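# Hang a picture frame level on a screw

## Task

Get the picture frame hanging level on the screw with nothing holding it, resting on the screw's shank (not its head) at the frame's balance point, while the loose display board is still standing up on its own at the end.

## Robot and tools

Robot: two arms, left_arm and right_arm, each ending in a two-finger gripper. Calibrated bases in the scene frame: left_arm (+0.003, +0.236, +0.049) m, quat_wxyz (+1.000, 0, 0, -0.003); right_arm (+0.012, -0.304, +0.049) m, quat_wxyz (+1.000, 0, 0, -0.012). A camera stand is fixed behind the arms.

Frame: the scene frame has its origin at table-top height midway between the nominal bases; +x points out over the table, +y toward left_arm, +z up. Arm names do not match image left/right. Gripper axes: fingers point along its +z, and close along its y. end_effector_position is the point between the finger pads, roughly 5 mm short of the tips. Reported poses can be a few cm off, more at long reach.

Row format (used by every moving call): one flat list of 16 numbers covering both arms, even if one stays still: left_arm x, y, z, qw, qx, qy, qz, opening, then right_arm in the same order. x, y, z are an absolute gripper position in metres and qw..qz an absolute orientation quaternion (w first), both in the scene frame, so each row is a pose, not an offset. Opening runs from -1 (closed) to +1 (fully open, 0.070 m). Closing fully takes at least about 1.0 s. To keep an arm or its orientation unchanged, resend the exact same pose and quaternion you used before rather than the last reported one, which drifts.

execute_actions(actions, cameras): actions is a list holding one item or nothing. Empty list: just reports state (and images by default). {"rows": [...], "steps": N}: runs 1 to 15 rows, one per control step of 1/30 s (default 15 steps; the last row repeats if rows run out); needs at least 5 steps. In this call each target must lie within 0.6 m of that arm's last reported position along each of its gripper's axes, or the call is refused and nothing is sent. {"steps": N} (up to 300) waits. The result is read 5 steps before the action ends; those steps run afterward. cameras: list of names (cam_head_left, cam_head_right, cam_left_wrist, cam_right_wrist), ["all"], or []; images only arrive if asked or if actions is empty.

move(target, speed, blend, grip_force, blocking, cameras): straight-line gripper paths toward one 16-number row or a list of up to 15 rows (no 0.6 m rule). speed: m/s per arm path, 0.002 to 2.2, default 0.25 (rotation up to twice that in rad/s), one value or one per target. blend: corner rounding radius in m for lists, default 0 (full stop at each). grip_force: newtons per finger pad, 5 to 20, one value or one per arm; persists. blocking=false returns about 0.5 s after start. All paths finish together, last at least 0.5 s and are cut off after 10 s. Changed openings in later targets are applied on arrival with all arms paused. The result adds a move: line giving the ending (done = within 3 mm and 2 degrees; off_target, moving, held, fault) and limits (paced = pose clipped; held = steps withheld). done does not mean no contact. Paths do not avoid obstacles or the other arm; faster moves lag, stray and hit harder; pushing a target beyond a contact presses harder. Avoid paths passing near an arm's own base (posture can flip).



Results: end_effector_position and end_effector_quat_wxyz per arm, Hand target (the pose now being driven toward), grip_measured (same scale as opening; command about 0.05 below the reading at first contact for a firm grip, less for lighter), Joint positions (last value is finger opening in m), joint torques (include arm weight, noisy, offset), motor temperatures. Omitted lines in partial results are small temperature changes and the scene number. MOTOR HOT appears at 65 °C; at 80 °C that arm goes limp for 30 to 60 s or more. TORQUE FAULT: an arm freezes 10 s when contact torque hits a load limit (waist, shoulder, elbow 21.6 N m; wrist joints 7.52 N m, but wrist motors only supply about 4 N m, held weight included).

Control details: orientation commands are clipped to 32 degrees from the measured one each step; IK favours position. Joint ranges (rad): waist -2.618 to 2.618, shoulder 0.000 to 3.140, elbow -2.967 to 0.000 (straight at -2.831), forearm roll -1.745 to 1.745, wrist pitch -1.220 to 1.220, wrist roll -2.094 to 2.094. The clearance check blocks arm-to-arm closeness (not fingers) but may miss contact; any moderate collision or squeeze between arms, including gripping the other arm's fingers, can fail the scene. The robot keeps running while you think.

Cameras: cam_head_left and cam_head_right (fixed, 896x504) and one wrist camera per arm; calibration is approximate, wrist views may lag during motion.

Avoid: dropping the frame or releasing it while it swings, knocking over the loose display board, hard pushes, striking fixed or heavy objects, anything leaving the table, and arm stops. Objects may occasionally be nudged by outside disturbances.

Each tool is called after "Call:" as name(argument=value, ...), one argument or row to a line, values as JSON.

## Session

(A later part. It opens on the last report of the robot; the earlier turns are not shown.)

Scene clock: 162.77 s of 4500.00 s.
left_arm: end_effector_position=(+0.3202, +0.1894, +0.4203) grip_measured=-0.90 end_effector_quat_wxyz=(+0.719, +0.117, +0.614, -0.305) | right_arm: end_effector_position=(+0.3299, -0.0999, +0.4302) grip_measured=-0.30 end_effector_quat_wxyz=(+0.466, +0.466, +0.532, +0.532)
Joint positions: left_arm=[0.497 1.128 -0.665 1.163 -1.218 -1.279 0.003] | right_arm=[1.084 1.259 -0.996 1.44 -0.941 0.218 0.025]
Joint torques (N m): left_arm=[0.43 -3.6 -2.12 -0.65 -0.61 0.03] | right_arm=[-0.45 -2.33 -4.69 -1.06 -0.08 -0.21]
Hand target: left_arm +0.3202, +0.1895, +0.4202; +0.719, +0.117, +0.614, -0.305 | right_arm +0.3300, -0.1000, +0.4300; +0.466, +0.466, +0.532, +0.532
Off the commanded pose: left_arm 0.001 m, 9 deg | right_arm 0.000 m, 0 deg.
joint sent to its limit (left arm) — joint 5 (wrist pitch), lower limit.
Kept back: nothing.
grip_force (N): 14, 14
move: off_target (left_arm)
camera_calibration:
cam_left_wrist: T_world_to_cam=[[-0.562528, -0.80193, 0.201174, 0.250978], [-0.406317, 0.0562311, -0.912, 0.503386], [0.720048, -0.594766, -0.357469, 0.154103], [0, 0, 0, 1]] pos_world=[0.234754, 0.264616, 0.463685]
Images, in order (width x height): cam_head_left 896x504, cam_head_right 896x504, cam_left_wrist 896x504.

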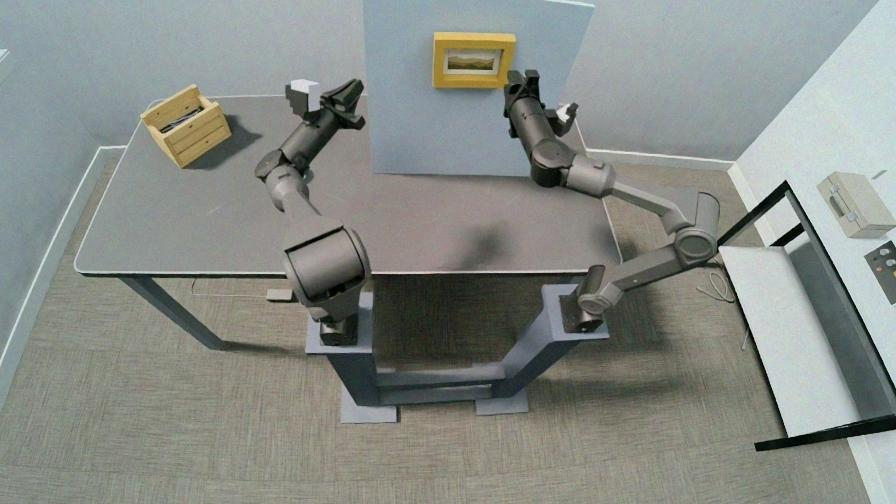

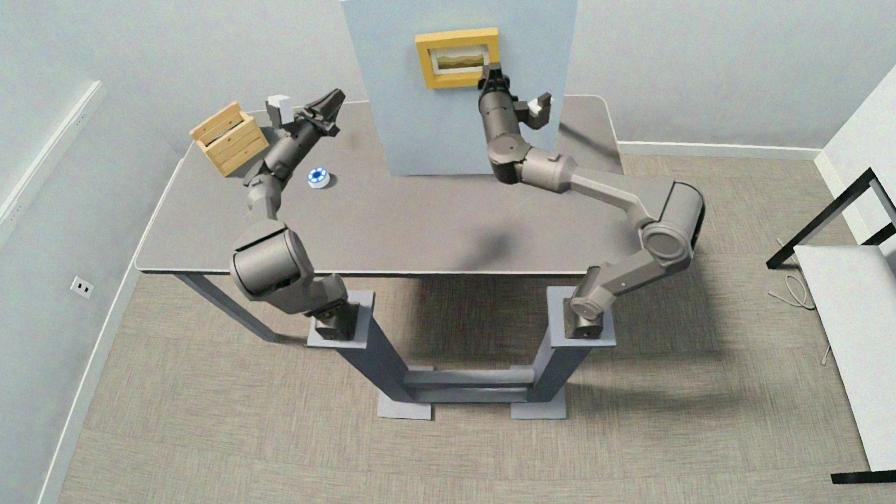

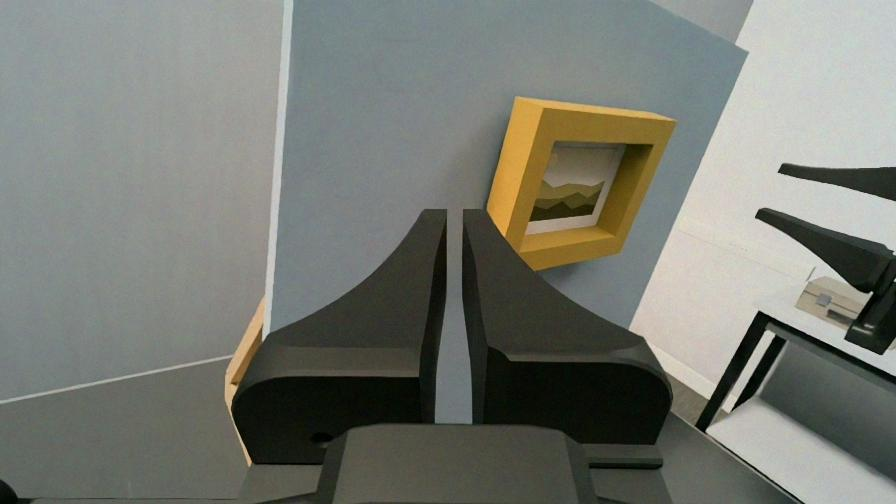

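Call:
move(
  target=[
    [0.32,0.19,0.42,0.716,0.169,0.577,-0.355,-0.9,0.37,-0.06,0.4467,0.5,0.5,0.5,0.5,-1],
    [0.32,0.19,0.42,0.716,0.169,0.577,-0.355,-0.9,0.398,-0.039,0.4467,0.5,0.5,0.5,0.5,-1],
  ],
  speed=0.12,
  blend=0.02,
)

Call:
move(
  target=[0.32,0.19,0.42,0.716,0.169,0.577,-0.355,-0.9,0.406,-0.039,0.4467,0.5,0.5,0.5,0.5,-1],
  speed=0.03,
  cameras=["cam_head_left","cam_head_right","cam_left_wrist"],
)

Call:
zoom_image(
  camera="cam_left_wrist",
  region=[460, 40, 720, 300],
)

Scene clock: 166.33 s of 4500.00 s.
left_arm: end_effector_position=(+0.3202, +0.1894, +0.4203) grip_measured=-0.90 end_effector_quat_wxyz=(+0.719, +0.117, +0.614, -0.305) | right_arm: end_effector_position=(+0.3984, -0.0385, +0.4465) grip_measured=-1.00 end_effector_quat_wxyz=(+0.500, +0.500, +0.500, +0.500)
Joint positions: left_arm=[0.497 1.128 -0.665 1.163 -1.218 -1.279 0.003] | right_arm=[1.039 1.649 -1.461 1.508 -1.018 0.119 0]
Joint torques (N m): left_arm=[0.34 -3.11 -2.92 -0.75 -0.57 -0.17] | right_arm=[0.53 -7.25 -3.51 -1.07 -0.24 -0.03]
Hand target: left_arm +0.3202, +0.1895, +0.4202; +0.719, +0.117, +0.614, -0.305 | right_arm +0.3980, -0.0390, +0.4467; +0.500, +0.500, +0.500, +0.500
Off the commanded pose: left_arm 0.001 m, 9 deg | right_arm 0.001 m, 0 deg.
joint sent to its limit (left arm) — joint 5 (wrist pitch), lower limit.
Kept back: nothing.
grip_force (N): 14, 14
move: off_target (left_arm); blend cut to 0.0175 m at target 1

Scene clock: 169.27 s of 4500.00 s.
left_arm: end_effector_position=(+0.3202, +0.1894, +0.4203) grip_measured=-0.90 end_effector_quat_wxyz=(+0.719, +0.117, +0.614, -0.305) | right_arm: end_effector_position=(+0.4057, -0.0389, +0.4467) grip_measured=-1.00 end_effector_quat_wxyz=(+0.500, +0.500, +0.500, +0.500)
Joint positions: left_arm=[0.497 1.128 -0.665 1.163 -1.218 -1.279 0.003] | right_arm=[1.019 1.663 -1.478 1.508 -0.998 0.116 0]
Joint torques (N m): left_arm=[0.55 -2.69 -2.38 -0.62 -0.53 -0.18] | right_arm=[-0.35 -5.59 -4.59 -1.15 -0.02 -0.21]
Hand target: left_arm +0.3202, +0.1895, +0.4202; +0.719, +0.117, +0.614, -0.305 | right_arm +0.4060, -0.0390, +0.4467; +0.500, +0.500, +0.500, +0.500
Off the commanded pose: left_arm 0.001 m, 9 deg | right_arm 0.000 m, 0 deg.
joint sent to its limit (left arm) — joint 5 (wrist pitch), lower limit.
Kept back: nothing.
grip_force (N): 14, 14
move: off_target (left_arm)
camera_calibration:
cam_left_wrist: T_world_to_cam=[[-0.562528, -0.80193, 0.201174, 0.250978], [-0.406317, 0.0562311, -0.912, 0.503386], [0.720048, -0.594766, -0.357469, 0.154103], [0, 0, 0, 1]] pos_world=[0.234754, 0.264616, 0.463685]
Images, in order (width x height): cam_head_left 896x504, cam_head_right 896x504, cam_left_wrist 896x504.

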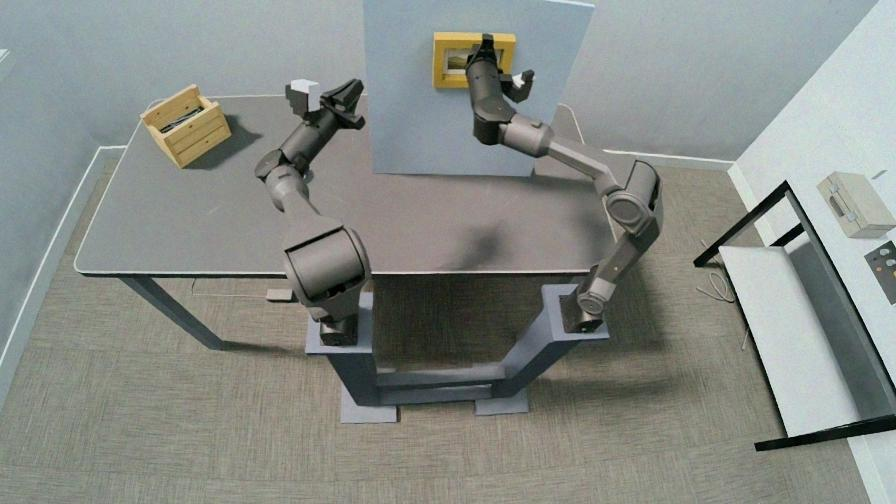

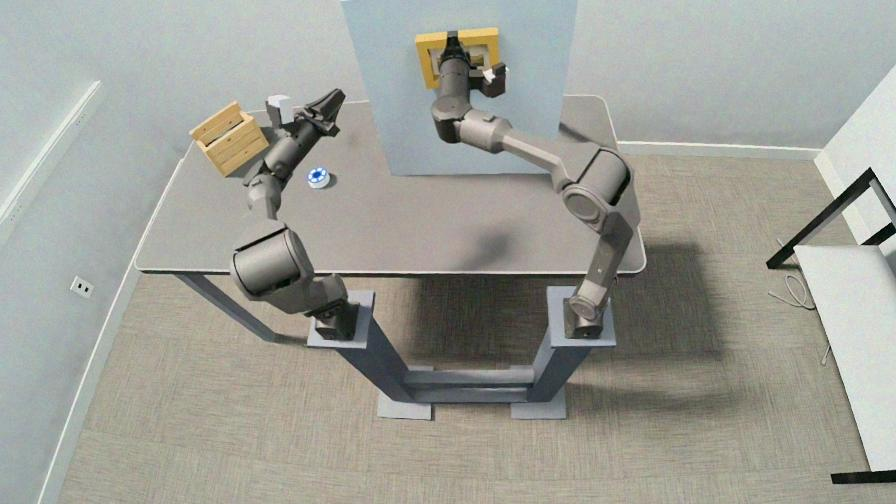

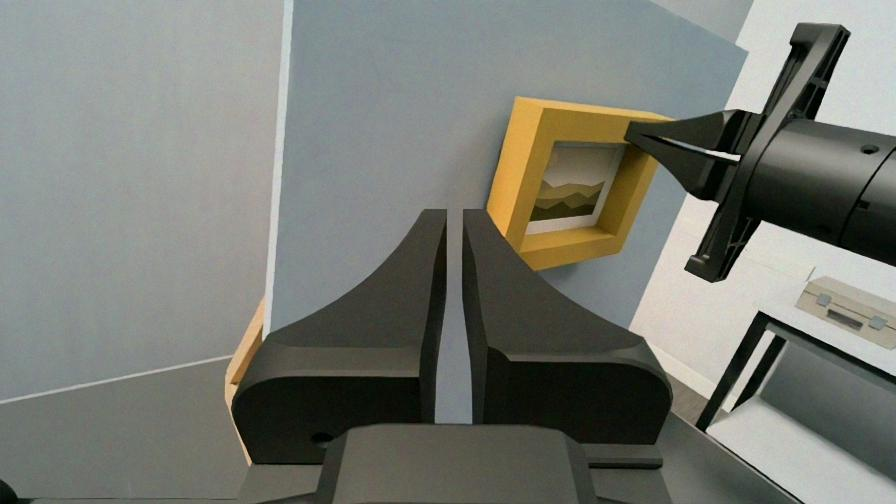

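Scaled by 1.938 from the camera's 896x504 image, which has a finer 1280x720 frame.

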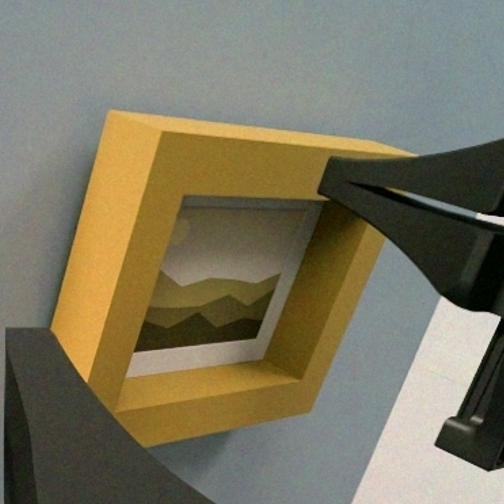

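Call:
move(
  target=[0.32,0.19,0.42,0.716,0.169,0.577,-0.355,-0.9,0.414,-0.039,0.449,0.5,0.5,0.5,0.5,-1],
  speed=0.025,
)

Call:
move(
  target=[0.32,0.19,0.42,0.716,0.169,0.577,-0.355,-0.9,0.417,-0.039,0.449,0.5,0.5,0.5,0.5,-1],
  speed=0.02,
  cameras=["cam_head_left","cam_head_right","cam_left_wrist"],
)

Call:
zoom_image(
  camera="cam_left_wrist",
  region=[460, 40, 720, 300],
)

Call:
zoom_image(
  camera="cam_head_right",
  region=[400, 15, 520, 95],
)

Scene clock: 173.13 s of 4500.00 s.
left_arm: end_effector_position=(+0.3202, +0.1894, +0.4203) grip_measured=-0.90 end_effector_quat_wxyz=(+0.719, +0.117, +0.614, -0.305) | right_arm: end_effector_position=(+0.4139, -0.0393, +0.4491) grip_measured=-1.00 end_effector_quat_wxyz=(+0.500, +0.500, +0.500, +0.500)
Joint positions: left_arm=[0.497 1.128 -0.665 1.163 -1.218 -1.279 0.003] | right_arm=[0.997 1.678 -1.507 1.513 -0.977 0.102 0]
Joint torques (N m): left_arm=[0.42 -3.29 -2.62 -0.61 -0.52 -0.2] | right_arm=[-0.34 -5.72 -4.62 -0.98 0 -0.2]
Hand target: left_arm +0.3202, +0.1895, +0.4202; +0.719, +0.117, +0.614, -0.305 | right_arm +0.4140, -0.0390, +0.4490; +0.500, +0.500, +0.500, +0.500
Off the commanded pose: left_arm 0.001 m, 9 deg | right_arm 0.000 m, 0 deg.
joint sent to its limit (left arm) — joint 5 (wrist pitch), lower limit.
Kept back: nothing.
grip_force (N): 14, 14
move: off_target (left_arm)

Scene clock: 177.43 s of 4500.00 s.
left_arm: end_effector_position=(+0.3202, +0.1894, +0.4203) grip_measured=-0.90 end_effector_quat_wxyz=(+0.719, +0.117, +0.614, -0.305) | right_arm: end_effector_position=(+0.4167, -0.0390, +0.4490) grip_measured=-1.00 end_effector_quat_wxyz=(+0.500, +0.500, +0.500, +0.500)
Joint positions: left_arm=[0.497 1.128 -0.665 1.163 -1.218 -1.279 0.003] | right_arm=[0.99 1.685 -1.515 1.514 -0.969 0.101 0]
Joint torques (N m): left_arm=[0.45 -3.54 -2.19 -0.62 -0.64 -0.19] | right_arm=[-0.49 -5.75 -4.62 -0.98 0.01 -0.22]
Hand target: left_arm +0.3202, +0.1895, +0.4202; +0.719, +0.117, +0.614, -0.305 | right_arm +0.4170, -0.0390, +0.4490; +0.500, +0.500, +0.500, +0.500
Off the commanded pose: left_arm 0.001 m, 9 deg | right_arm 0.000 m, 0 deg.
joint sent to its limit (left arm) — joint 5 (wrist pitch), lower limit.
Kept back: nothing.
grip_force (N): 14, 14
move: off_target (left_arm)
camera_calibration:
cam_left_wrist: T_world_to_cam=[[-0.562528, -0.80193, 0.201174, 0.250978], [-0.406317, 0.0562311, -0.912, 0.503386], [0.720048, -0.594766, -0.357469, 0.154103], [0, 0, 0, 1]] pos_world=[0.234754, 0.264616, 0.463685]
Images, in order (width x height): cam_head_left 896x504, cam_head_right 896x504, cam_left_wrist 896x504.

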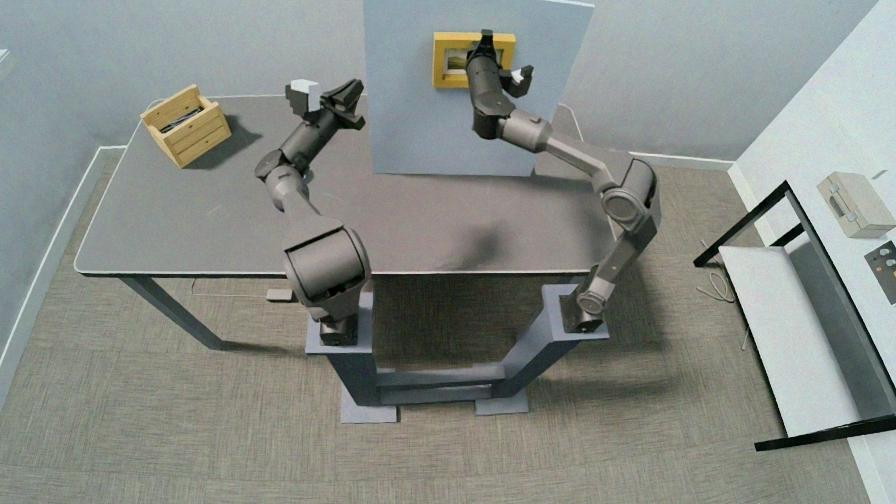

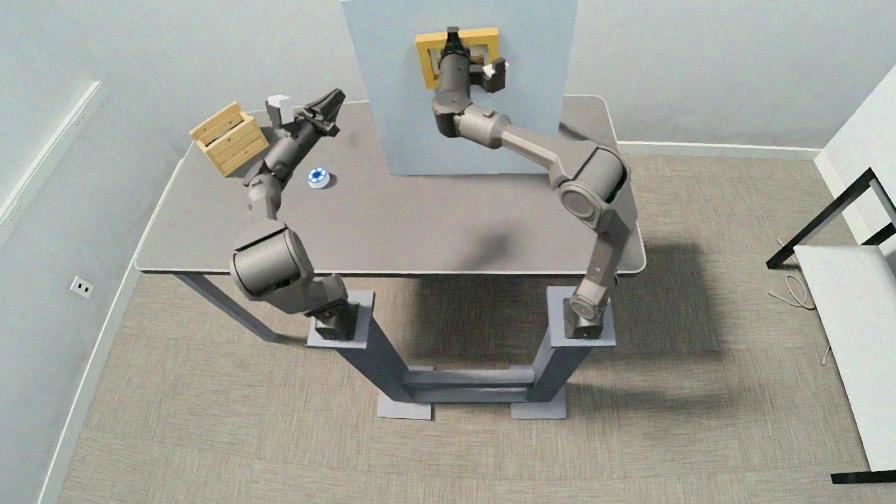

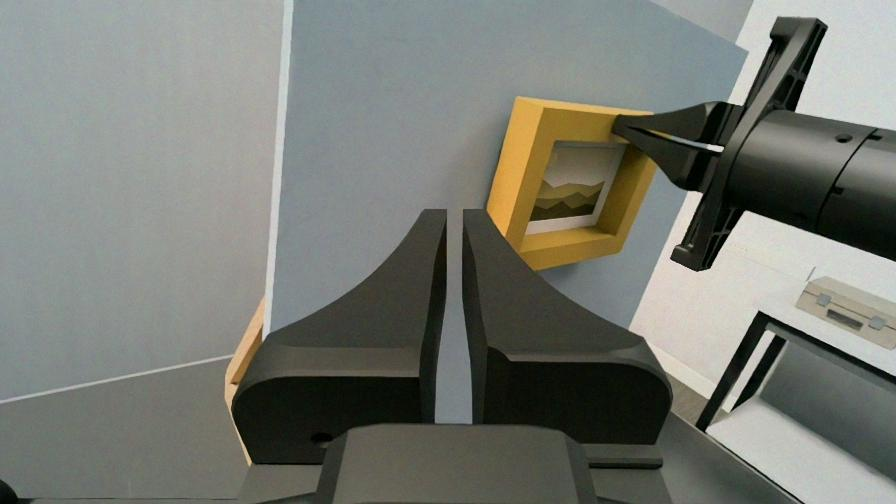

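Scaled by 1.938 from the camera's 896x504 image, which has a finer 1280x720 frame.

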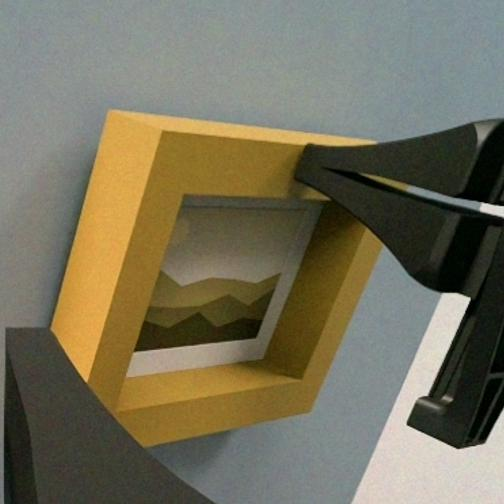

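Scaled by 4.200 from the camera's 896x504 image, which has a finer 1280x720 frame.

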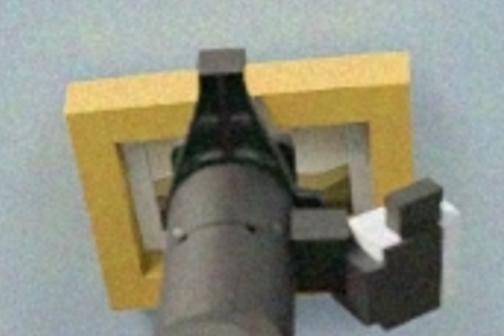

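Call:
move(
  target=[0.32,0.19,0.42,0.716,0.169,0.577,-0.355,-0.9,0.419,-0.039,0.448,0.5,0.5,0.5,0.5,-1],
  speed=0.02,
)

Call:
move(
  target=[0.32,0.19,0.42,0.716,0.169,0.577,-0.355,-0.9,0.4205,-0.039,0.448,0.5,0.5,0.5,0.5,-1],
  speed=0.02,
)

Call:
move(
  target=[0.32,0.19,0.42,0.716,0.169,0.577,-0.355,-0.9,0.422,-0.039,0.448,0.5,0.5,0.5,0.5,-1],
  speed=0.02,
)

Scene clock: 182.03 s of 4500.00 s.
left_arm: end_effector_position=(+0.3202, +0.1894, +0.4203) grip_measured=-0.90 end_effector_quat_wxyz=(+0.719, +0.117, +0.614, -0.305) | right_arm: end_effector_position=(+0.4188, -0.0390, +0.4479) grip_measured=-1.00 end_effector_quat_wxyz=(+0.500, +0.500, +0.500, +0.500)
Joint positions: left_arm=[0.497 1.128 -0.665 1.163 -1.218 -1.279 0.003] | right_arm=[0.985 1.689 -1.517 1.512 -0.964 0.103 0]
Joint torques (N m): left_arm=[0.58 -2.72 -2.35 -0.6 -0.82 -0.16] | right_arm=[-0.45 -5.78 -4.64 -1.17 0.01 0.17]
Hand target: left_arm +0.3202, +0.1895, +0.4202; +0.719, +0.117, +0.614, -0.305 | right_arm +0.4190, -0.0390, +0.4480; +0.500, +0.500, +0.500, +0.500
Off the commanded pose: left_arm 0.001 m, 9 deg | right_arm 0.000 m, 0 deg.
joint sent to its limit (left arm) — joint 5 (wrist pitch), lower limit.
Kept back: nothing.
grip_force (N): 14, 14
move: off_target (left_arm)

Scene clock: 186.33 s of 4500.00 s.
left_arm: end_effector_position=(+0.3202, +0.1894, +0.4203) grip_measured=-0.90 end_effector_quat_wxyz=(+0.719, +0.117, +0.614, -0.305) | right_arm: end_effector_position=(+0.4202, -0.0390, +0.4485) grip_measured=-1.00 end_effector_quat_wxyz=(+0.500, +0.500, +0.500, +0.501)
Joint positions: left_arm=[0.497 1.128 -0.665 1.163 -1.218 -1.279 0.003] | right_arm=[0.982 1.691 -1.521 1.511 -0.96 0.103 0]
Joint torques (N m): left_arm=[0.59 -3.47 -2.45 -0.59 -0.86 -0.17] | right_arm=[-6.35 -1.75 -3.37 -0.05 -0.16 -0.21]
Hand target: left_arm +0.3202, +0.1895, +0.4202; +0.719, +0.117, +0.614, -0.305 | right_arm +0.4205, -0.0390, +0.4480; +0.500, +0.500, +0.500, +0.500
Off the commanded pose: left_arm 0.001 m, 9 deg | right_arm 0.001 m, 0 deg.
joint sent to its limit (left arm) — joint 5 (wrist pitch), lower limit.
Kept back: nothing.
grip_force (N): 14, 14
move: off_target (left_arm)

Scene clock: 190.63 s of 4500.00 s.
left_arm: end_effector_position=(+0.3202, +0.1894, +0.4203) grip_measured=-0.90 end_effector_quat_wxyz=(+0.719, +0.117, +0.614, -0.305) | right_arm: end_effector_position=(+0.4220, -0.0393, +0.4480) grip_measured=-1.00 end_effector_quat_wxyz=(+0.500, +0.500, +0.500, +0.500)
Joint positions: left_arm=[0.497 1.128 -0.665 1.163 -1.218 -1.279 0.003] | right_arm=[0.977 1.695 -1.524 1.511 -0.956 0.102 0]
Joint torques (N m): left_arm=[0.56 -3.76 -2.3 -0.62 -0.82 -0.18] | right_arm=[-5.75 -1.52 -2.69 0.68 -0.26 -0.19]
Hand target: left_arm +0.3202, +0.1895, +0.4202; +0.719, +0.117, +0.614, -0.305 | right_arm +0.4220, -0.0390, +0.4480; +0.500, +0.500, +0.500, +0.500
Off the commanded pose: left_arm 0.001 m, 9 deg | right_arm 0.000 m, 0 deg.
joint sent to its limit (left arm) — joint 5 (wrist pitch), lower limit.
Kept back: nothing.
grip_force (N): 14, 14
move: off_target (left_arm)

Call:
move(
  target=[0.32,0.19,0.42,0.716,0.169,0.577,-0.355,-0.9,0.4225,-0.039,0.448,0.5,0.5,0.5,0.5,-1],
  speed=0.02,
  cameras=["cam_head_left","cam_head_right","cam_left_wrist"],
)

Call:
zoom_image(
  camera="cam_left_wrist",
  region=[460, 40, 720, 300],
)

Call:
zoom_image(
  camera="cam_head_left",
  region=[410, 20, 530, 100],
)

Call:
zoom_image(
  camera="cam_head_right",
  region=[400, 15, 520, 95],
)

Scene clock: 195.27 s of 4500.00 s.
left_arm: end_effector_position=(+0.3202, +0.1894, +0.4203) grip_measured=-0.90 end_effector_quat_wxyz=(+0.719, +0.117, +0.614, -0.305) | right_arm: end_effector_position=(+0.4222, -0.0389, +0.4483) grip_measured=-1.00 end_effector_quat_wxyz=(+0.500, +0.500, +0.500, +0.500)
Joint positions: left_arm=[0.497 1.128 -0.665 1.163 -1.218 -1.279 0.003] | right_arm=[0.977 1.696 -1.526 1.511 -0.955 0.102 0]
Joint torques (N m): left_arm=[0.42 -3.18 -2.47 -0.59 -0.8 -0.17] | right_arm=[-7.29 -0.05 -2.96 0.27 0.07 -0.18]
Hand target: left_arm +0.3202, +0.1895, +0.4202; +0.719, +0.117, +0.614, -0.305 | right_arm +0.4225, -0.0390, +0.4480; +0.500, +0.500, +0.500, +0.500
Off the commanded pose: left_arm 0.001 m, 9 deg | right_arm 0.000 m, 0 deg.
joint sent to its limit (left arm) — joint 5 (wrist pitch), lower limit.
Kept back: nothing.
grip_force (N): 14, 14
move: off_target (left_arm)
camera_calibration:
cam_left_wrist: T_world_to_cam=[[-0.562528, -0.80193, 0.201174, 0.250978], [-0.406317, 0.0562311, -0.912, 0.503386], [0.720048, -0.594766, -0.357469, 0.154103], [0, 0, 0, 1]] pos_world=[0.234754, 0.264616, 0.463685]
Images, in order (width x height): cam_head_left 896x504, cam_head_right 896x504, cam_left_wrist 896x504.

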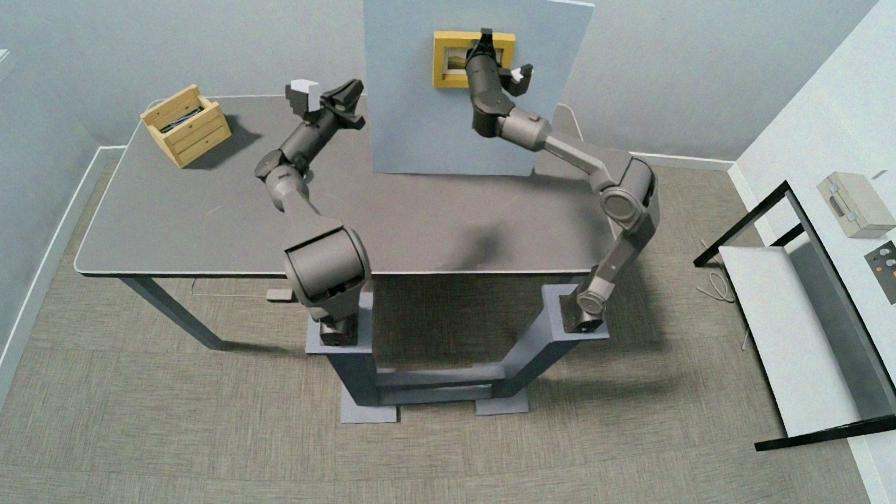

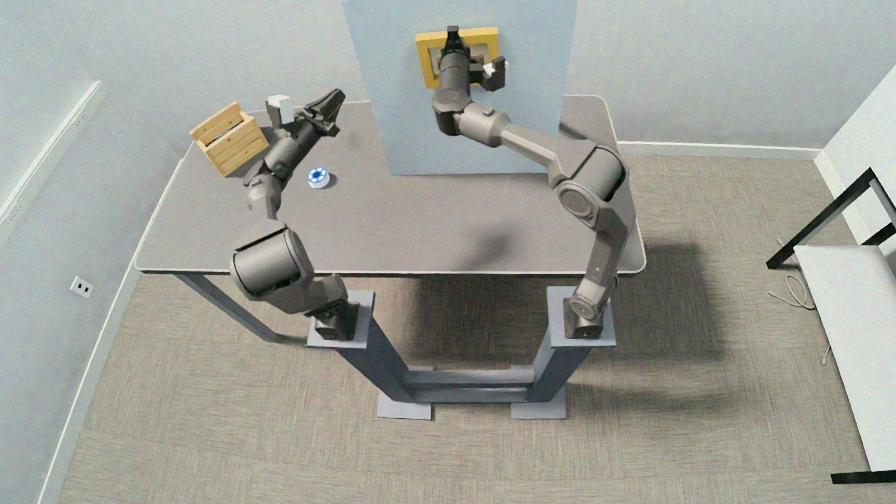

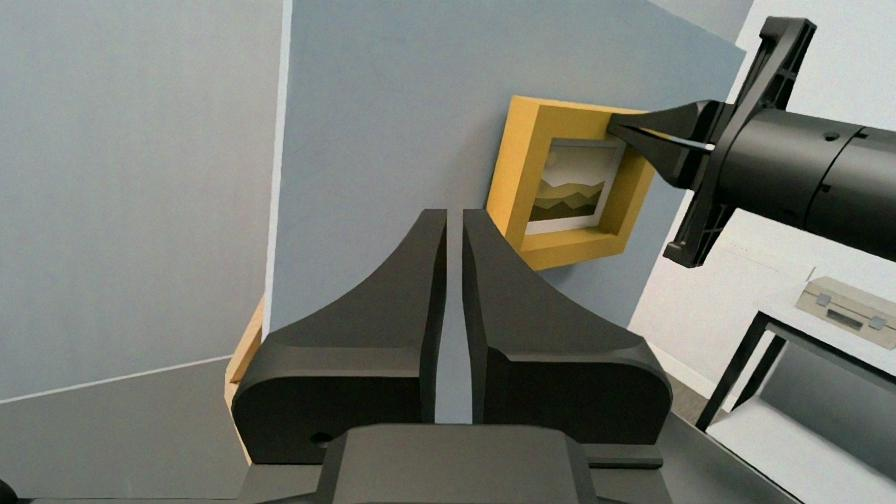

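Scaled by 1.938 from the camera's 896x504 image, which has a finer 1280x720 frame.

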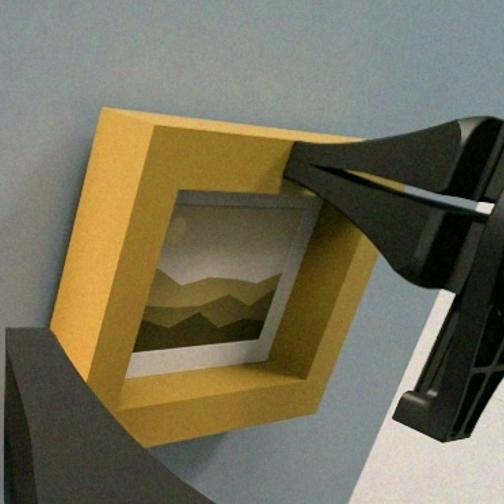

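Scaled by 4.200 from the camera's 896x504 image, which has a finer 1280x720 frame.

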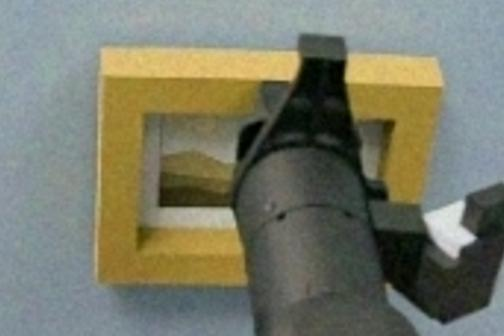

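Scaled by 4.200 from the camera's 896x504 image, which has a finer 1280x720 frame.

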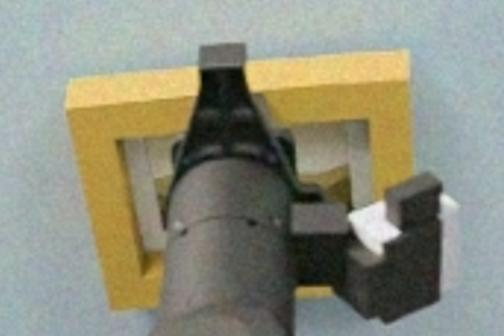

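Call:
move(
  target=[0.32,0.19,0.42,0.716,0.169,0.577,-0.355,-0.9,0.405,-0.039,0.448,0.5,0.5,0.5,0.5,-1],
  speed=0.03,
)

Call:
move(
  target=[0.32,0.19,0.42,0.716,0.169,0.577,-0.355,-0.9,0.35,-0.10,0.448,0.5,0.5,0.5,0.5,-1],
  speed=0.15,
  cameras=["cam_head_left","cam_head_right","cam_left_wrist"],
)

Call:
zoom_image(
  camera="cam_left_wrist",
  region=[460, 40, 720, 300],
)

Call:
zoom_image(
  camera="cam_head_left",
  region=[410, 20, 530, 100],
)

Call:
zoom_image(
  camera="cam_head_right",
  region=[400, 15, 520, 95],
)

Scene clock: 198.70 s of 4500.00 s.
left_arm: end_effector_position=(+0.3202, +0.1894, +0.4203) grip_measured=-0.90 end_effector_quat_wxyz=(+0.719, +0.117, +0.614, -0.305) | right_arm: end_effector_position=(+0.4052, -0.0390, +0.4479) grip_measured=-1.00 end_effector_quat_wxyz=(+0.500, +0.500, +0.500, +0.500)
Joint positions: left_arm=[0.497 1.128 -0.665 1.163 -1.218 -1.279 0.003] | right_arm=[1.02 1.661 -1.481 1.511 -0.999 0.11 0]
Joint torques (N m): left_arm=[0.54 -3.74 -2.73 -0.62 -0.78 -0.16] | right_arm=[0.47 -7.23 -3.64 -1.08 -0.18 0.17]
Hand target: left_arm +0.3202, +0.1895, +0.4202; +0.719, +0.117, +0.614, -0.305 | right_arm +0.4050, -0.0390, +0.4480; +0.500, +0.500, +0.500, +0.500
Off the commanded pose: left_arm 0.001 m, 9 deg | right_arm 0.000 m, 0 deg.
joint sent to its limit (left arm) — joint 5 (wrist pitch), lower limit.
Kept back: nothing.
grip_force (N): 14, 14
move: off_target (left_arm)

Scene clock: 199.57 s of 4500.00 s.
left_arm: end_effector_position=(+0.3202, +0.1894, +0.4203) grip_measured=-0.90 end_effector_quat_wxyz=(+0.719, +0.117, +0.614, -0.305) | right_arm: end_effector_position=(+0.3497, -0.1005, +0.4481) grip_measured=-1.00 end_effector_quat_wxyz=(+0.500, +0.500, +0.499, +0.500)
Joint positions: left_arm=[0.497 1.128 -0.665 1.163 -1.218 -1.279 0.003] | right_arm=[1.077 1.375 -1.168 1.502 -1.058 0.139 0]
Joint torques (N m): left_arm=[0.09 -3.35 -2.36 -0.82 -0.78 -0.07] | right_arm=[0.06 -3.2 -4.57 -1.04 -0.02 -0.23]
Hand target: left_arm +0.3202, +0.1895, +0.4202; +0.719, +0.117, +0.614, -0.305 | right_arm +0.3500, -0.1000, +0.4480; +0.500, +0.500, +0.500, +0.500
Off the commanded pose: left_arm 0.001 m, 9 deg | right_arm 0.001 m, 0 deg.
joint sent to its limit (left arm) — joint 5 (wrist pitch), lower limit.
Kept back: nothing.
grip_force (N): 14, 14
move: off_target (left_arm)
camera_calibration:
cam_left_wrist: T_world_to_cam=[[-0.562528, -0.80193, 0.201174, 0.250978], [-0.406317, 0.0562311, -0.912, 0.503386], [0.720048, -0.594766, -0.357469, 0.154103], [0, 0, 0, 1]] pos_world=[0.234754, 0.264616, 0.463685]
Images, in order (width x height): cam_head_left 896x504, cam_head_right 896x504, cam_left_wrist 896x504.

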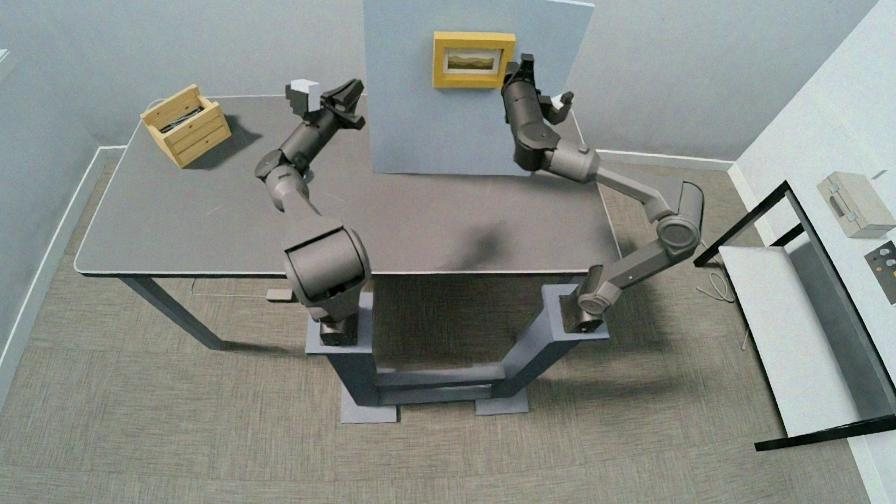

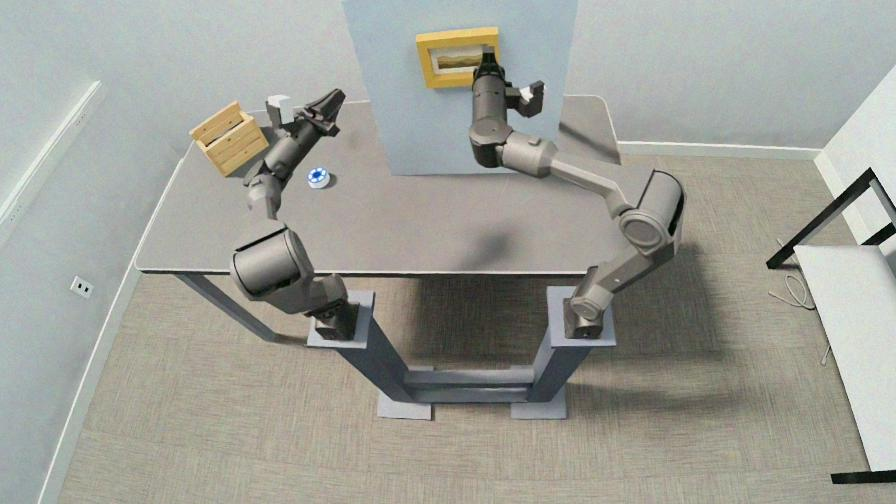

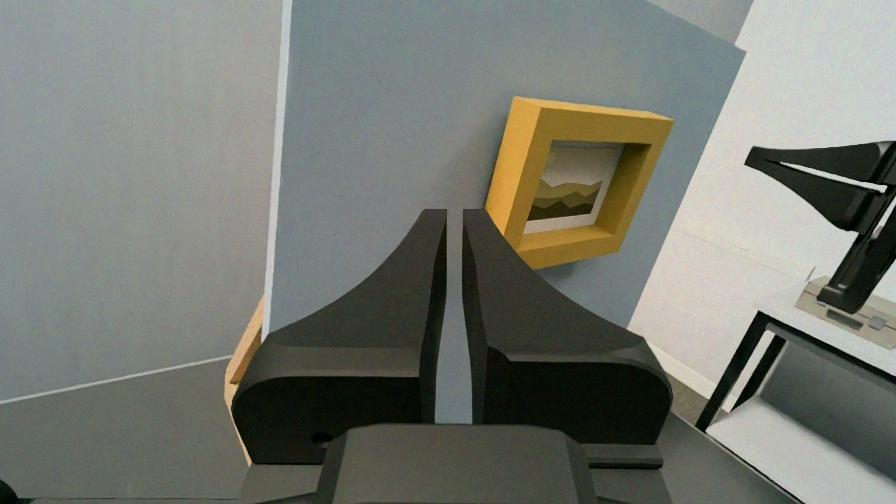

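Scaled by 1.938 from the camera's 896x504 image, which has a finer 1280x720 frame.

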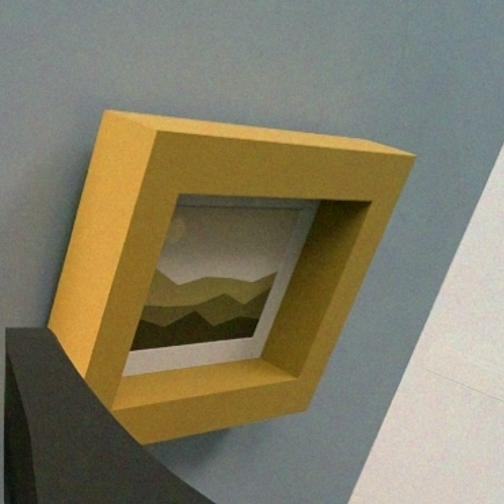

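Scaled by 4.200 from the camera's 896x504 image, which has a finer 1280x720 frame.

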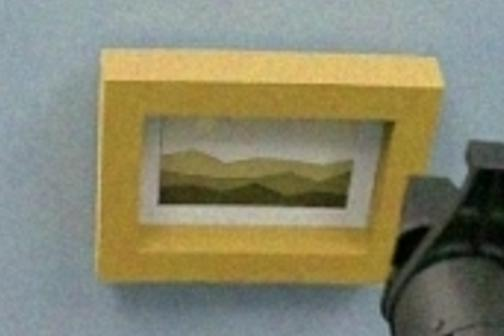

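Scaled by 4.200 from the camera's 896x504 image, which has a finer 1280x720 frame.

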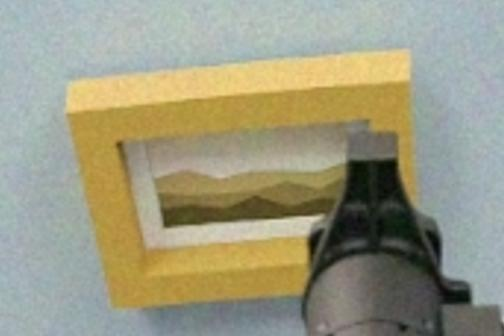

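Call:
move(
  target=[
    [0.32,0.19,0.42,0.716,0.169,0.577,-0.355,-0.9,0.38,-0.10,0.485,0.5,0.5,0.5,0.5,-1],
    [0.32,0.19,0.42,0.716,0.169,0.577,-0.355,-0.9,0.432,-0.10,0.478,0.5,0.5,0.5,0.5,-1],
  ],
  speed=0.12,
  blend=0.02,
  cameras=["cam_head_left","cam_head_right","cam_left_wrist","cam_right_wrist"],
)

Call:
zoom_image(
  camera="cam_left_wrist",
  region=[460, 40, 720, 300],
)

Scene clock: 202.43 s of 4500.00 s.
left_arm: end_effector_position=(+0.3202, +0.1894, +0.4203) grip_measured=-0.90 end_effector_quat_wxyz=(+0.719, +0.117, +0.614, -0.305) | right_arm: end_effector_position=(+0.4327, -0.0997, +0.4773) grip_measured=-1.00 end_effector_quat_wxyz=(+0.500, +0.500, +0.500, +0.499)
Joint positions: left_arm=[0.497 1.128 -0.665 1.163 -1.218 -1.279 0.004] | right_arm=[0.823 1.557 -1.474 1.577 -0.799 -0.008 0]
Joint torques (N m): left_arm=[0.34 -3.26 -2.95 -0.63 -0.75 -0.08] | right_arm=[0.69 -6.72 -4.03 -0.95 -0.15 0.01]
Hand target: left_arm +0.3202, +0.1895, +0.4202; +0.719, +0.117, +0.614, -0.305 | right_arm +0.4320, -0.1000, +0.4780; +0.500, +0.500, +0.500, +0.500
Off the commanded pose: left_arm 0.001 m, 9 deg | right_arm 0.001 m, 0 deg.
joint sent to its limit (left arm) — joint 5 (wrist pitch), lower limit.
Kept back: nothing.
grip_force (N): 14, 14
move: off_target (left_arm)
camera_calibration:
cam_left_wrist: T_world_to_cam=[[-0.562528, -0.80193, 0.201174, 0.250978], [-0.406317, 0.0562311, -0.912, 0.503386], [0.720048, -0.594766, -0.357469, 0.154103], [0, 0, 0, 1]] pos_world=[0.234754, 0.264616, 0.463685]
cam_right_wrist: T_world_to_cam=[[-0.0111082, 0.037702, -0.999227, 0.486205], [-0.609998, 0.791555, 0.0366475, 0.319099], [0.792325, 0.609934, 0.0142054, -0.17037], [0, 0, 0, 1]] pos_world=[0.335039, -0.167001, 0.476555]

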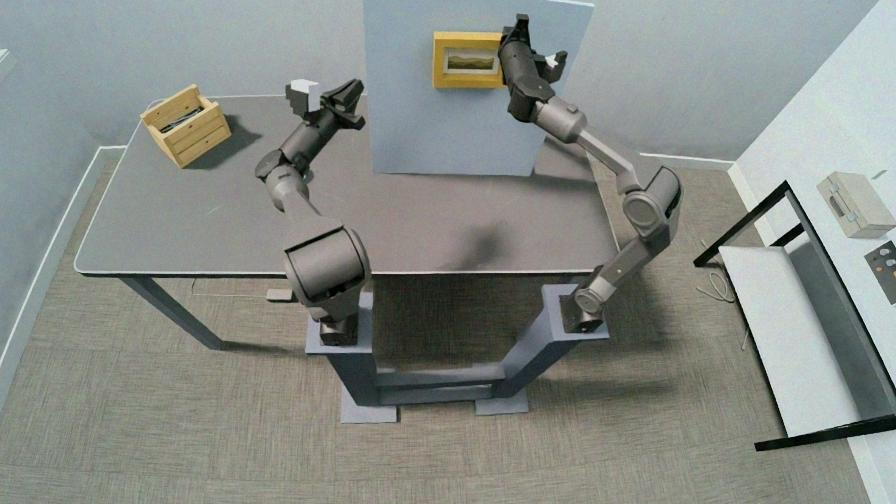

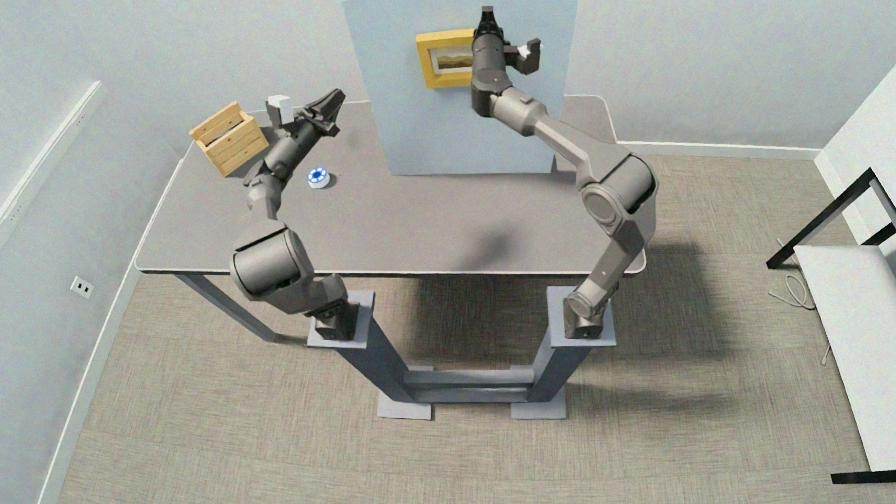

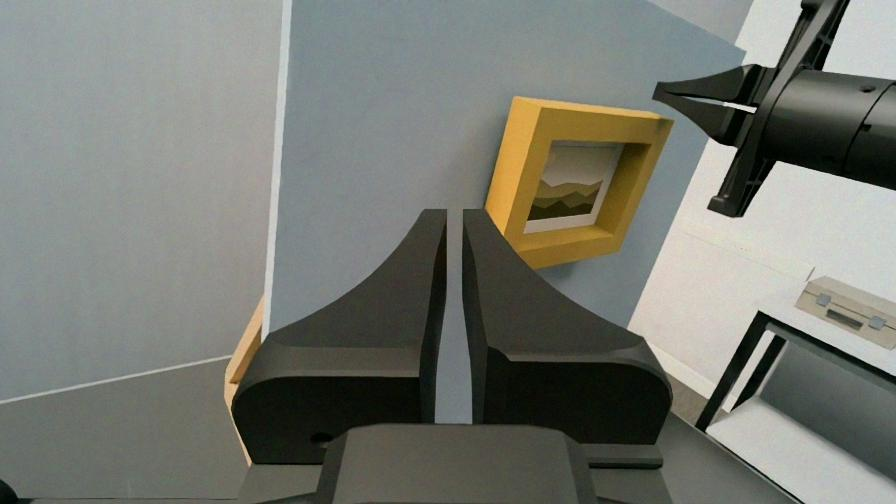

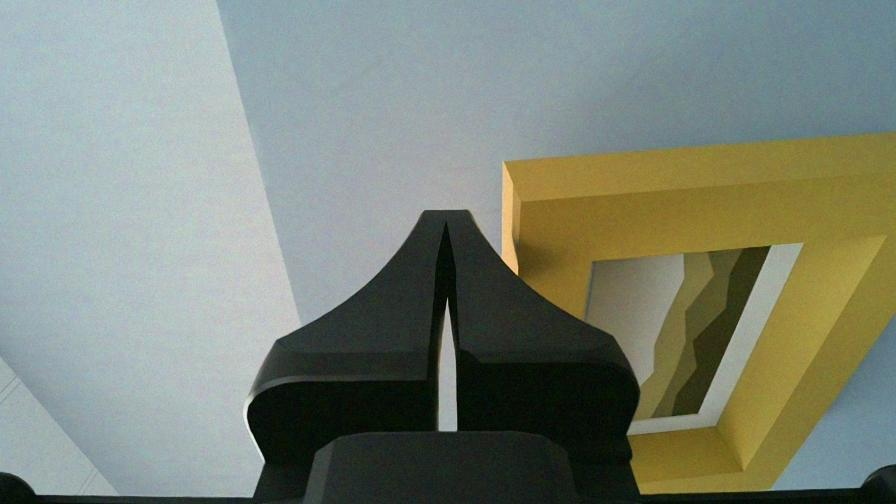

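Scaled by 1.938 from the camera's 896x504 image, which has a finer 1280x720 frame.

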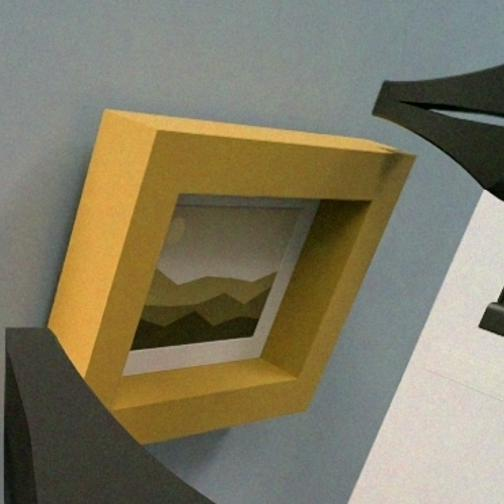

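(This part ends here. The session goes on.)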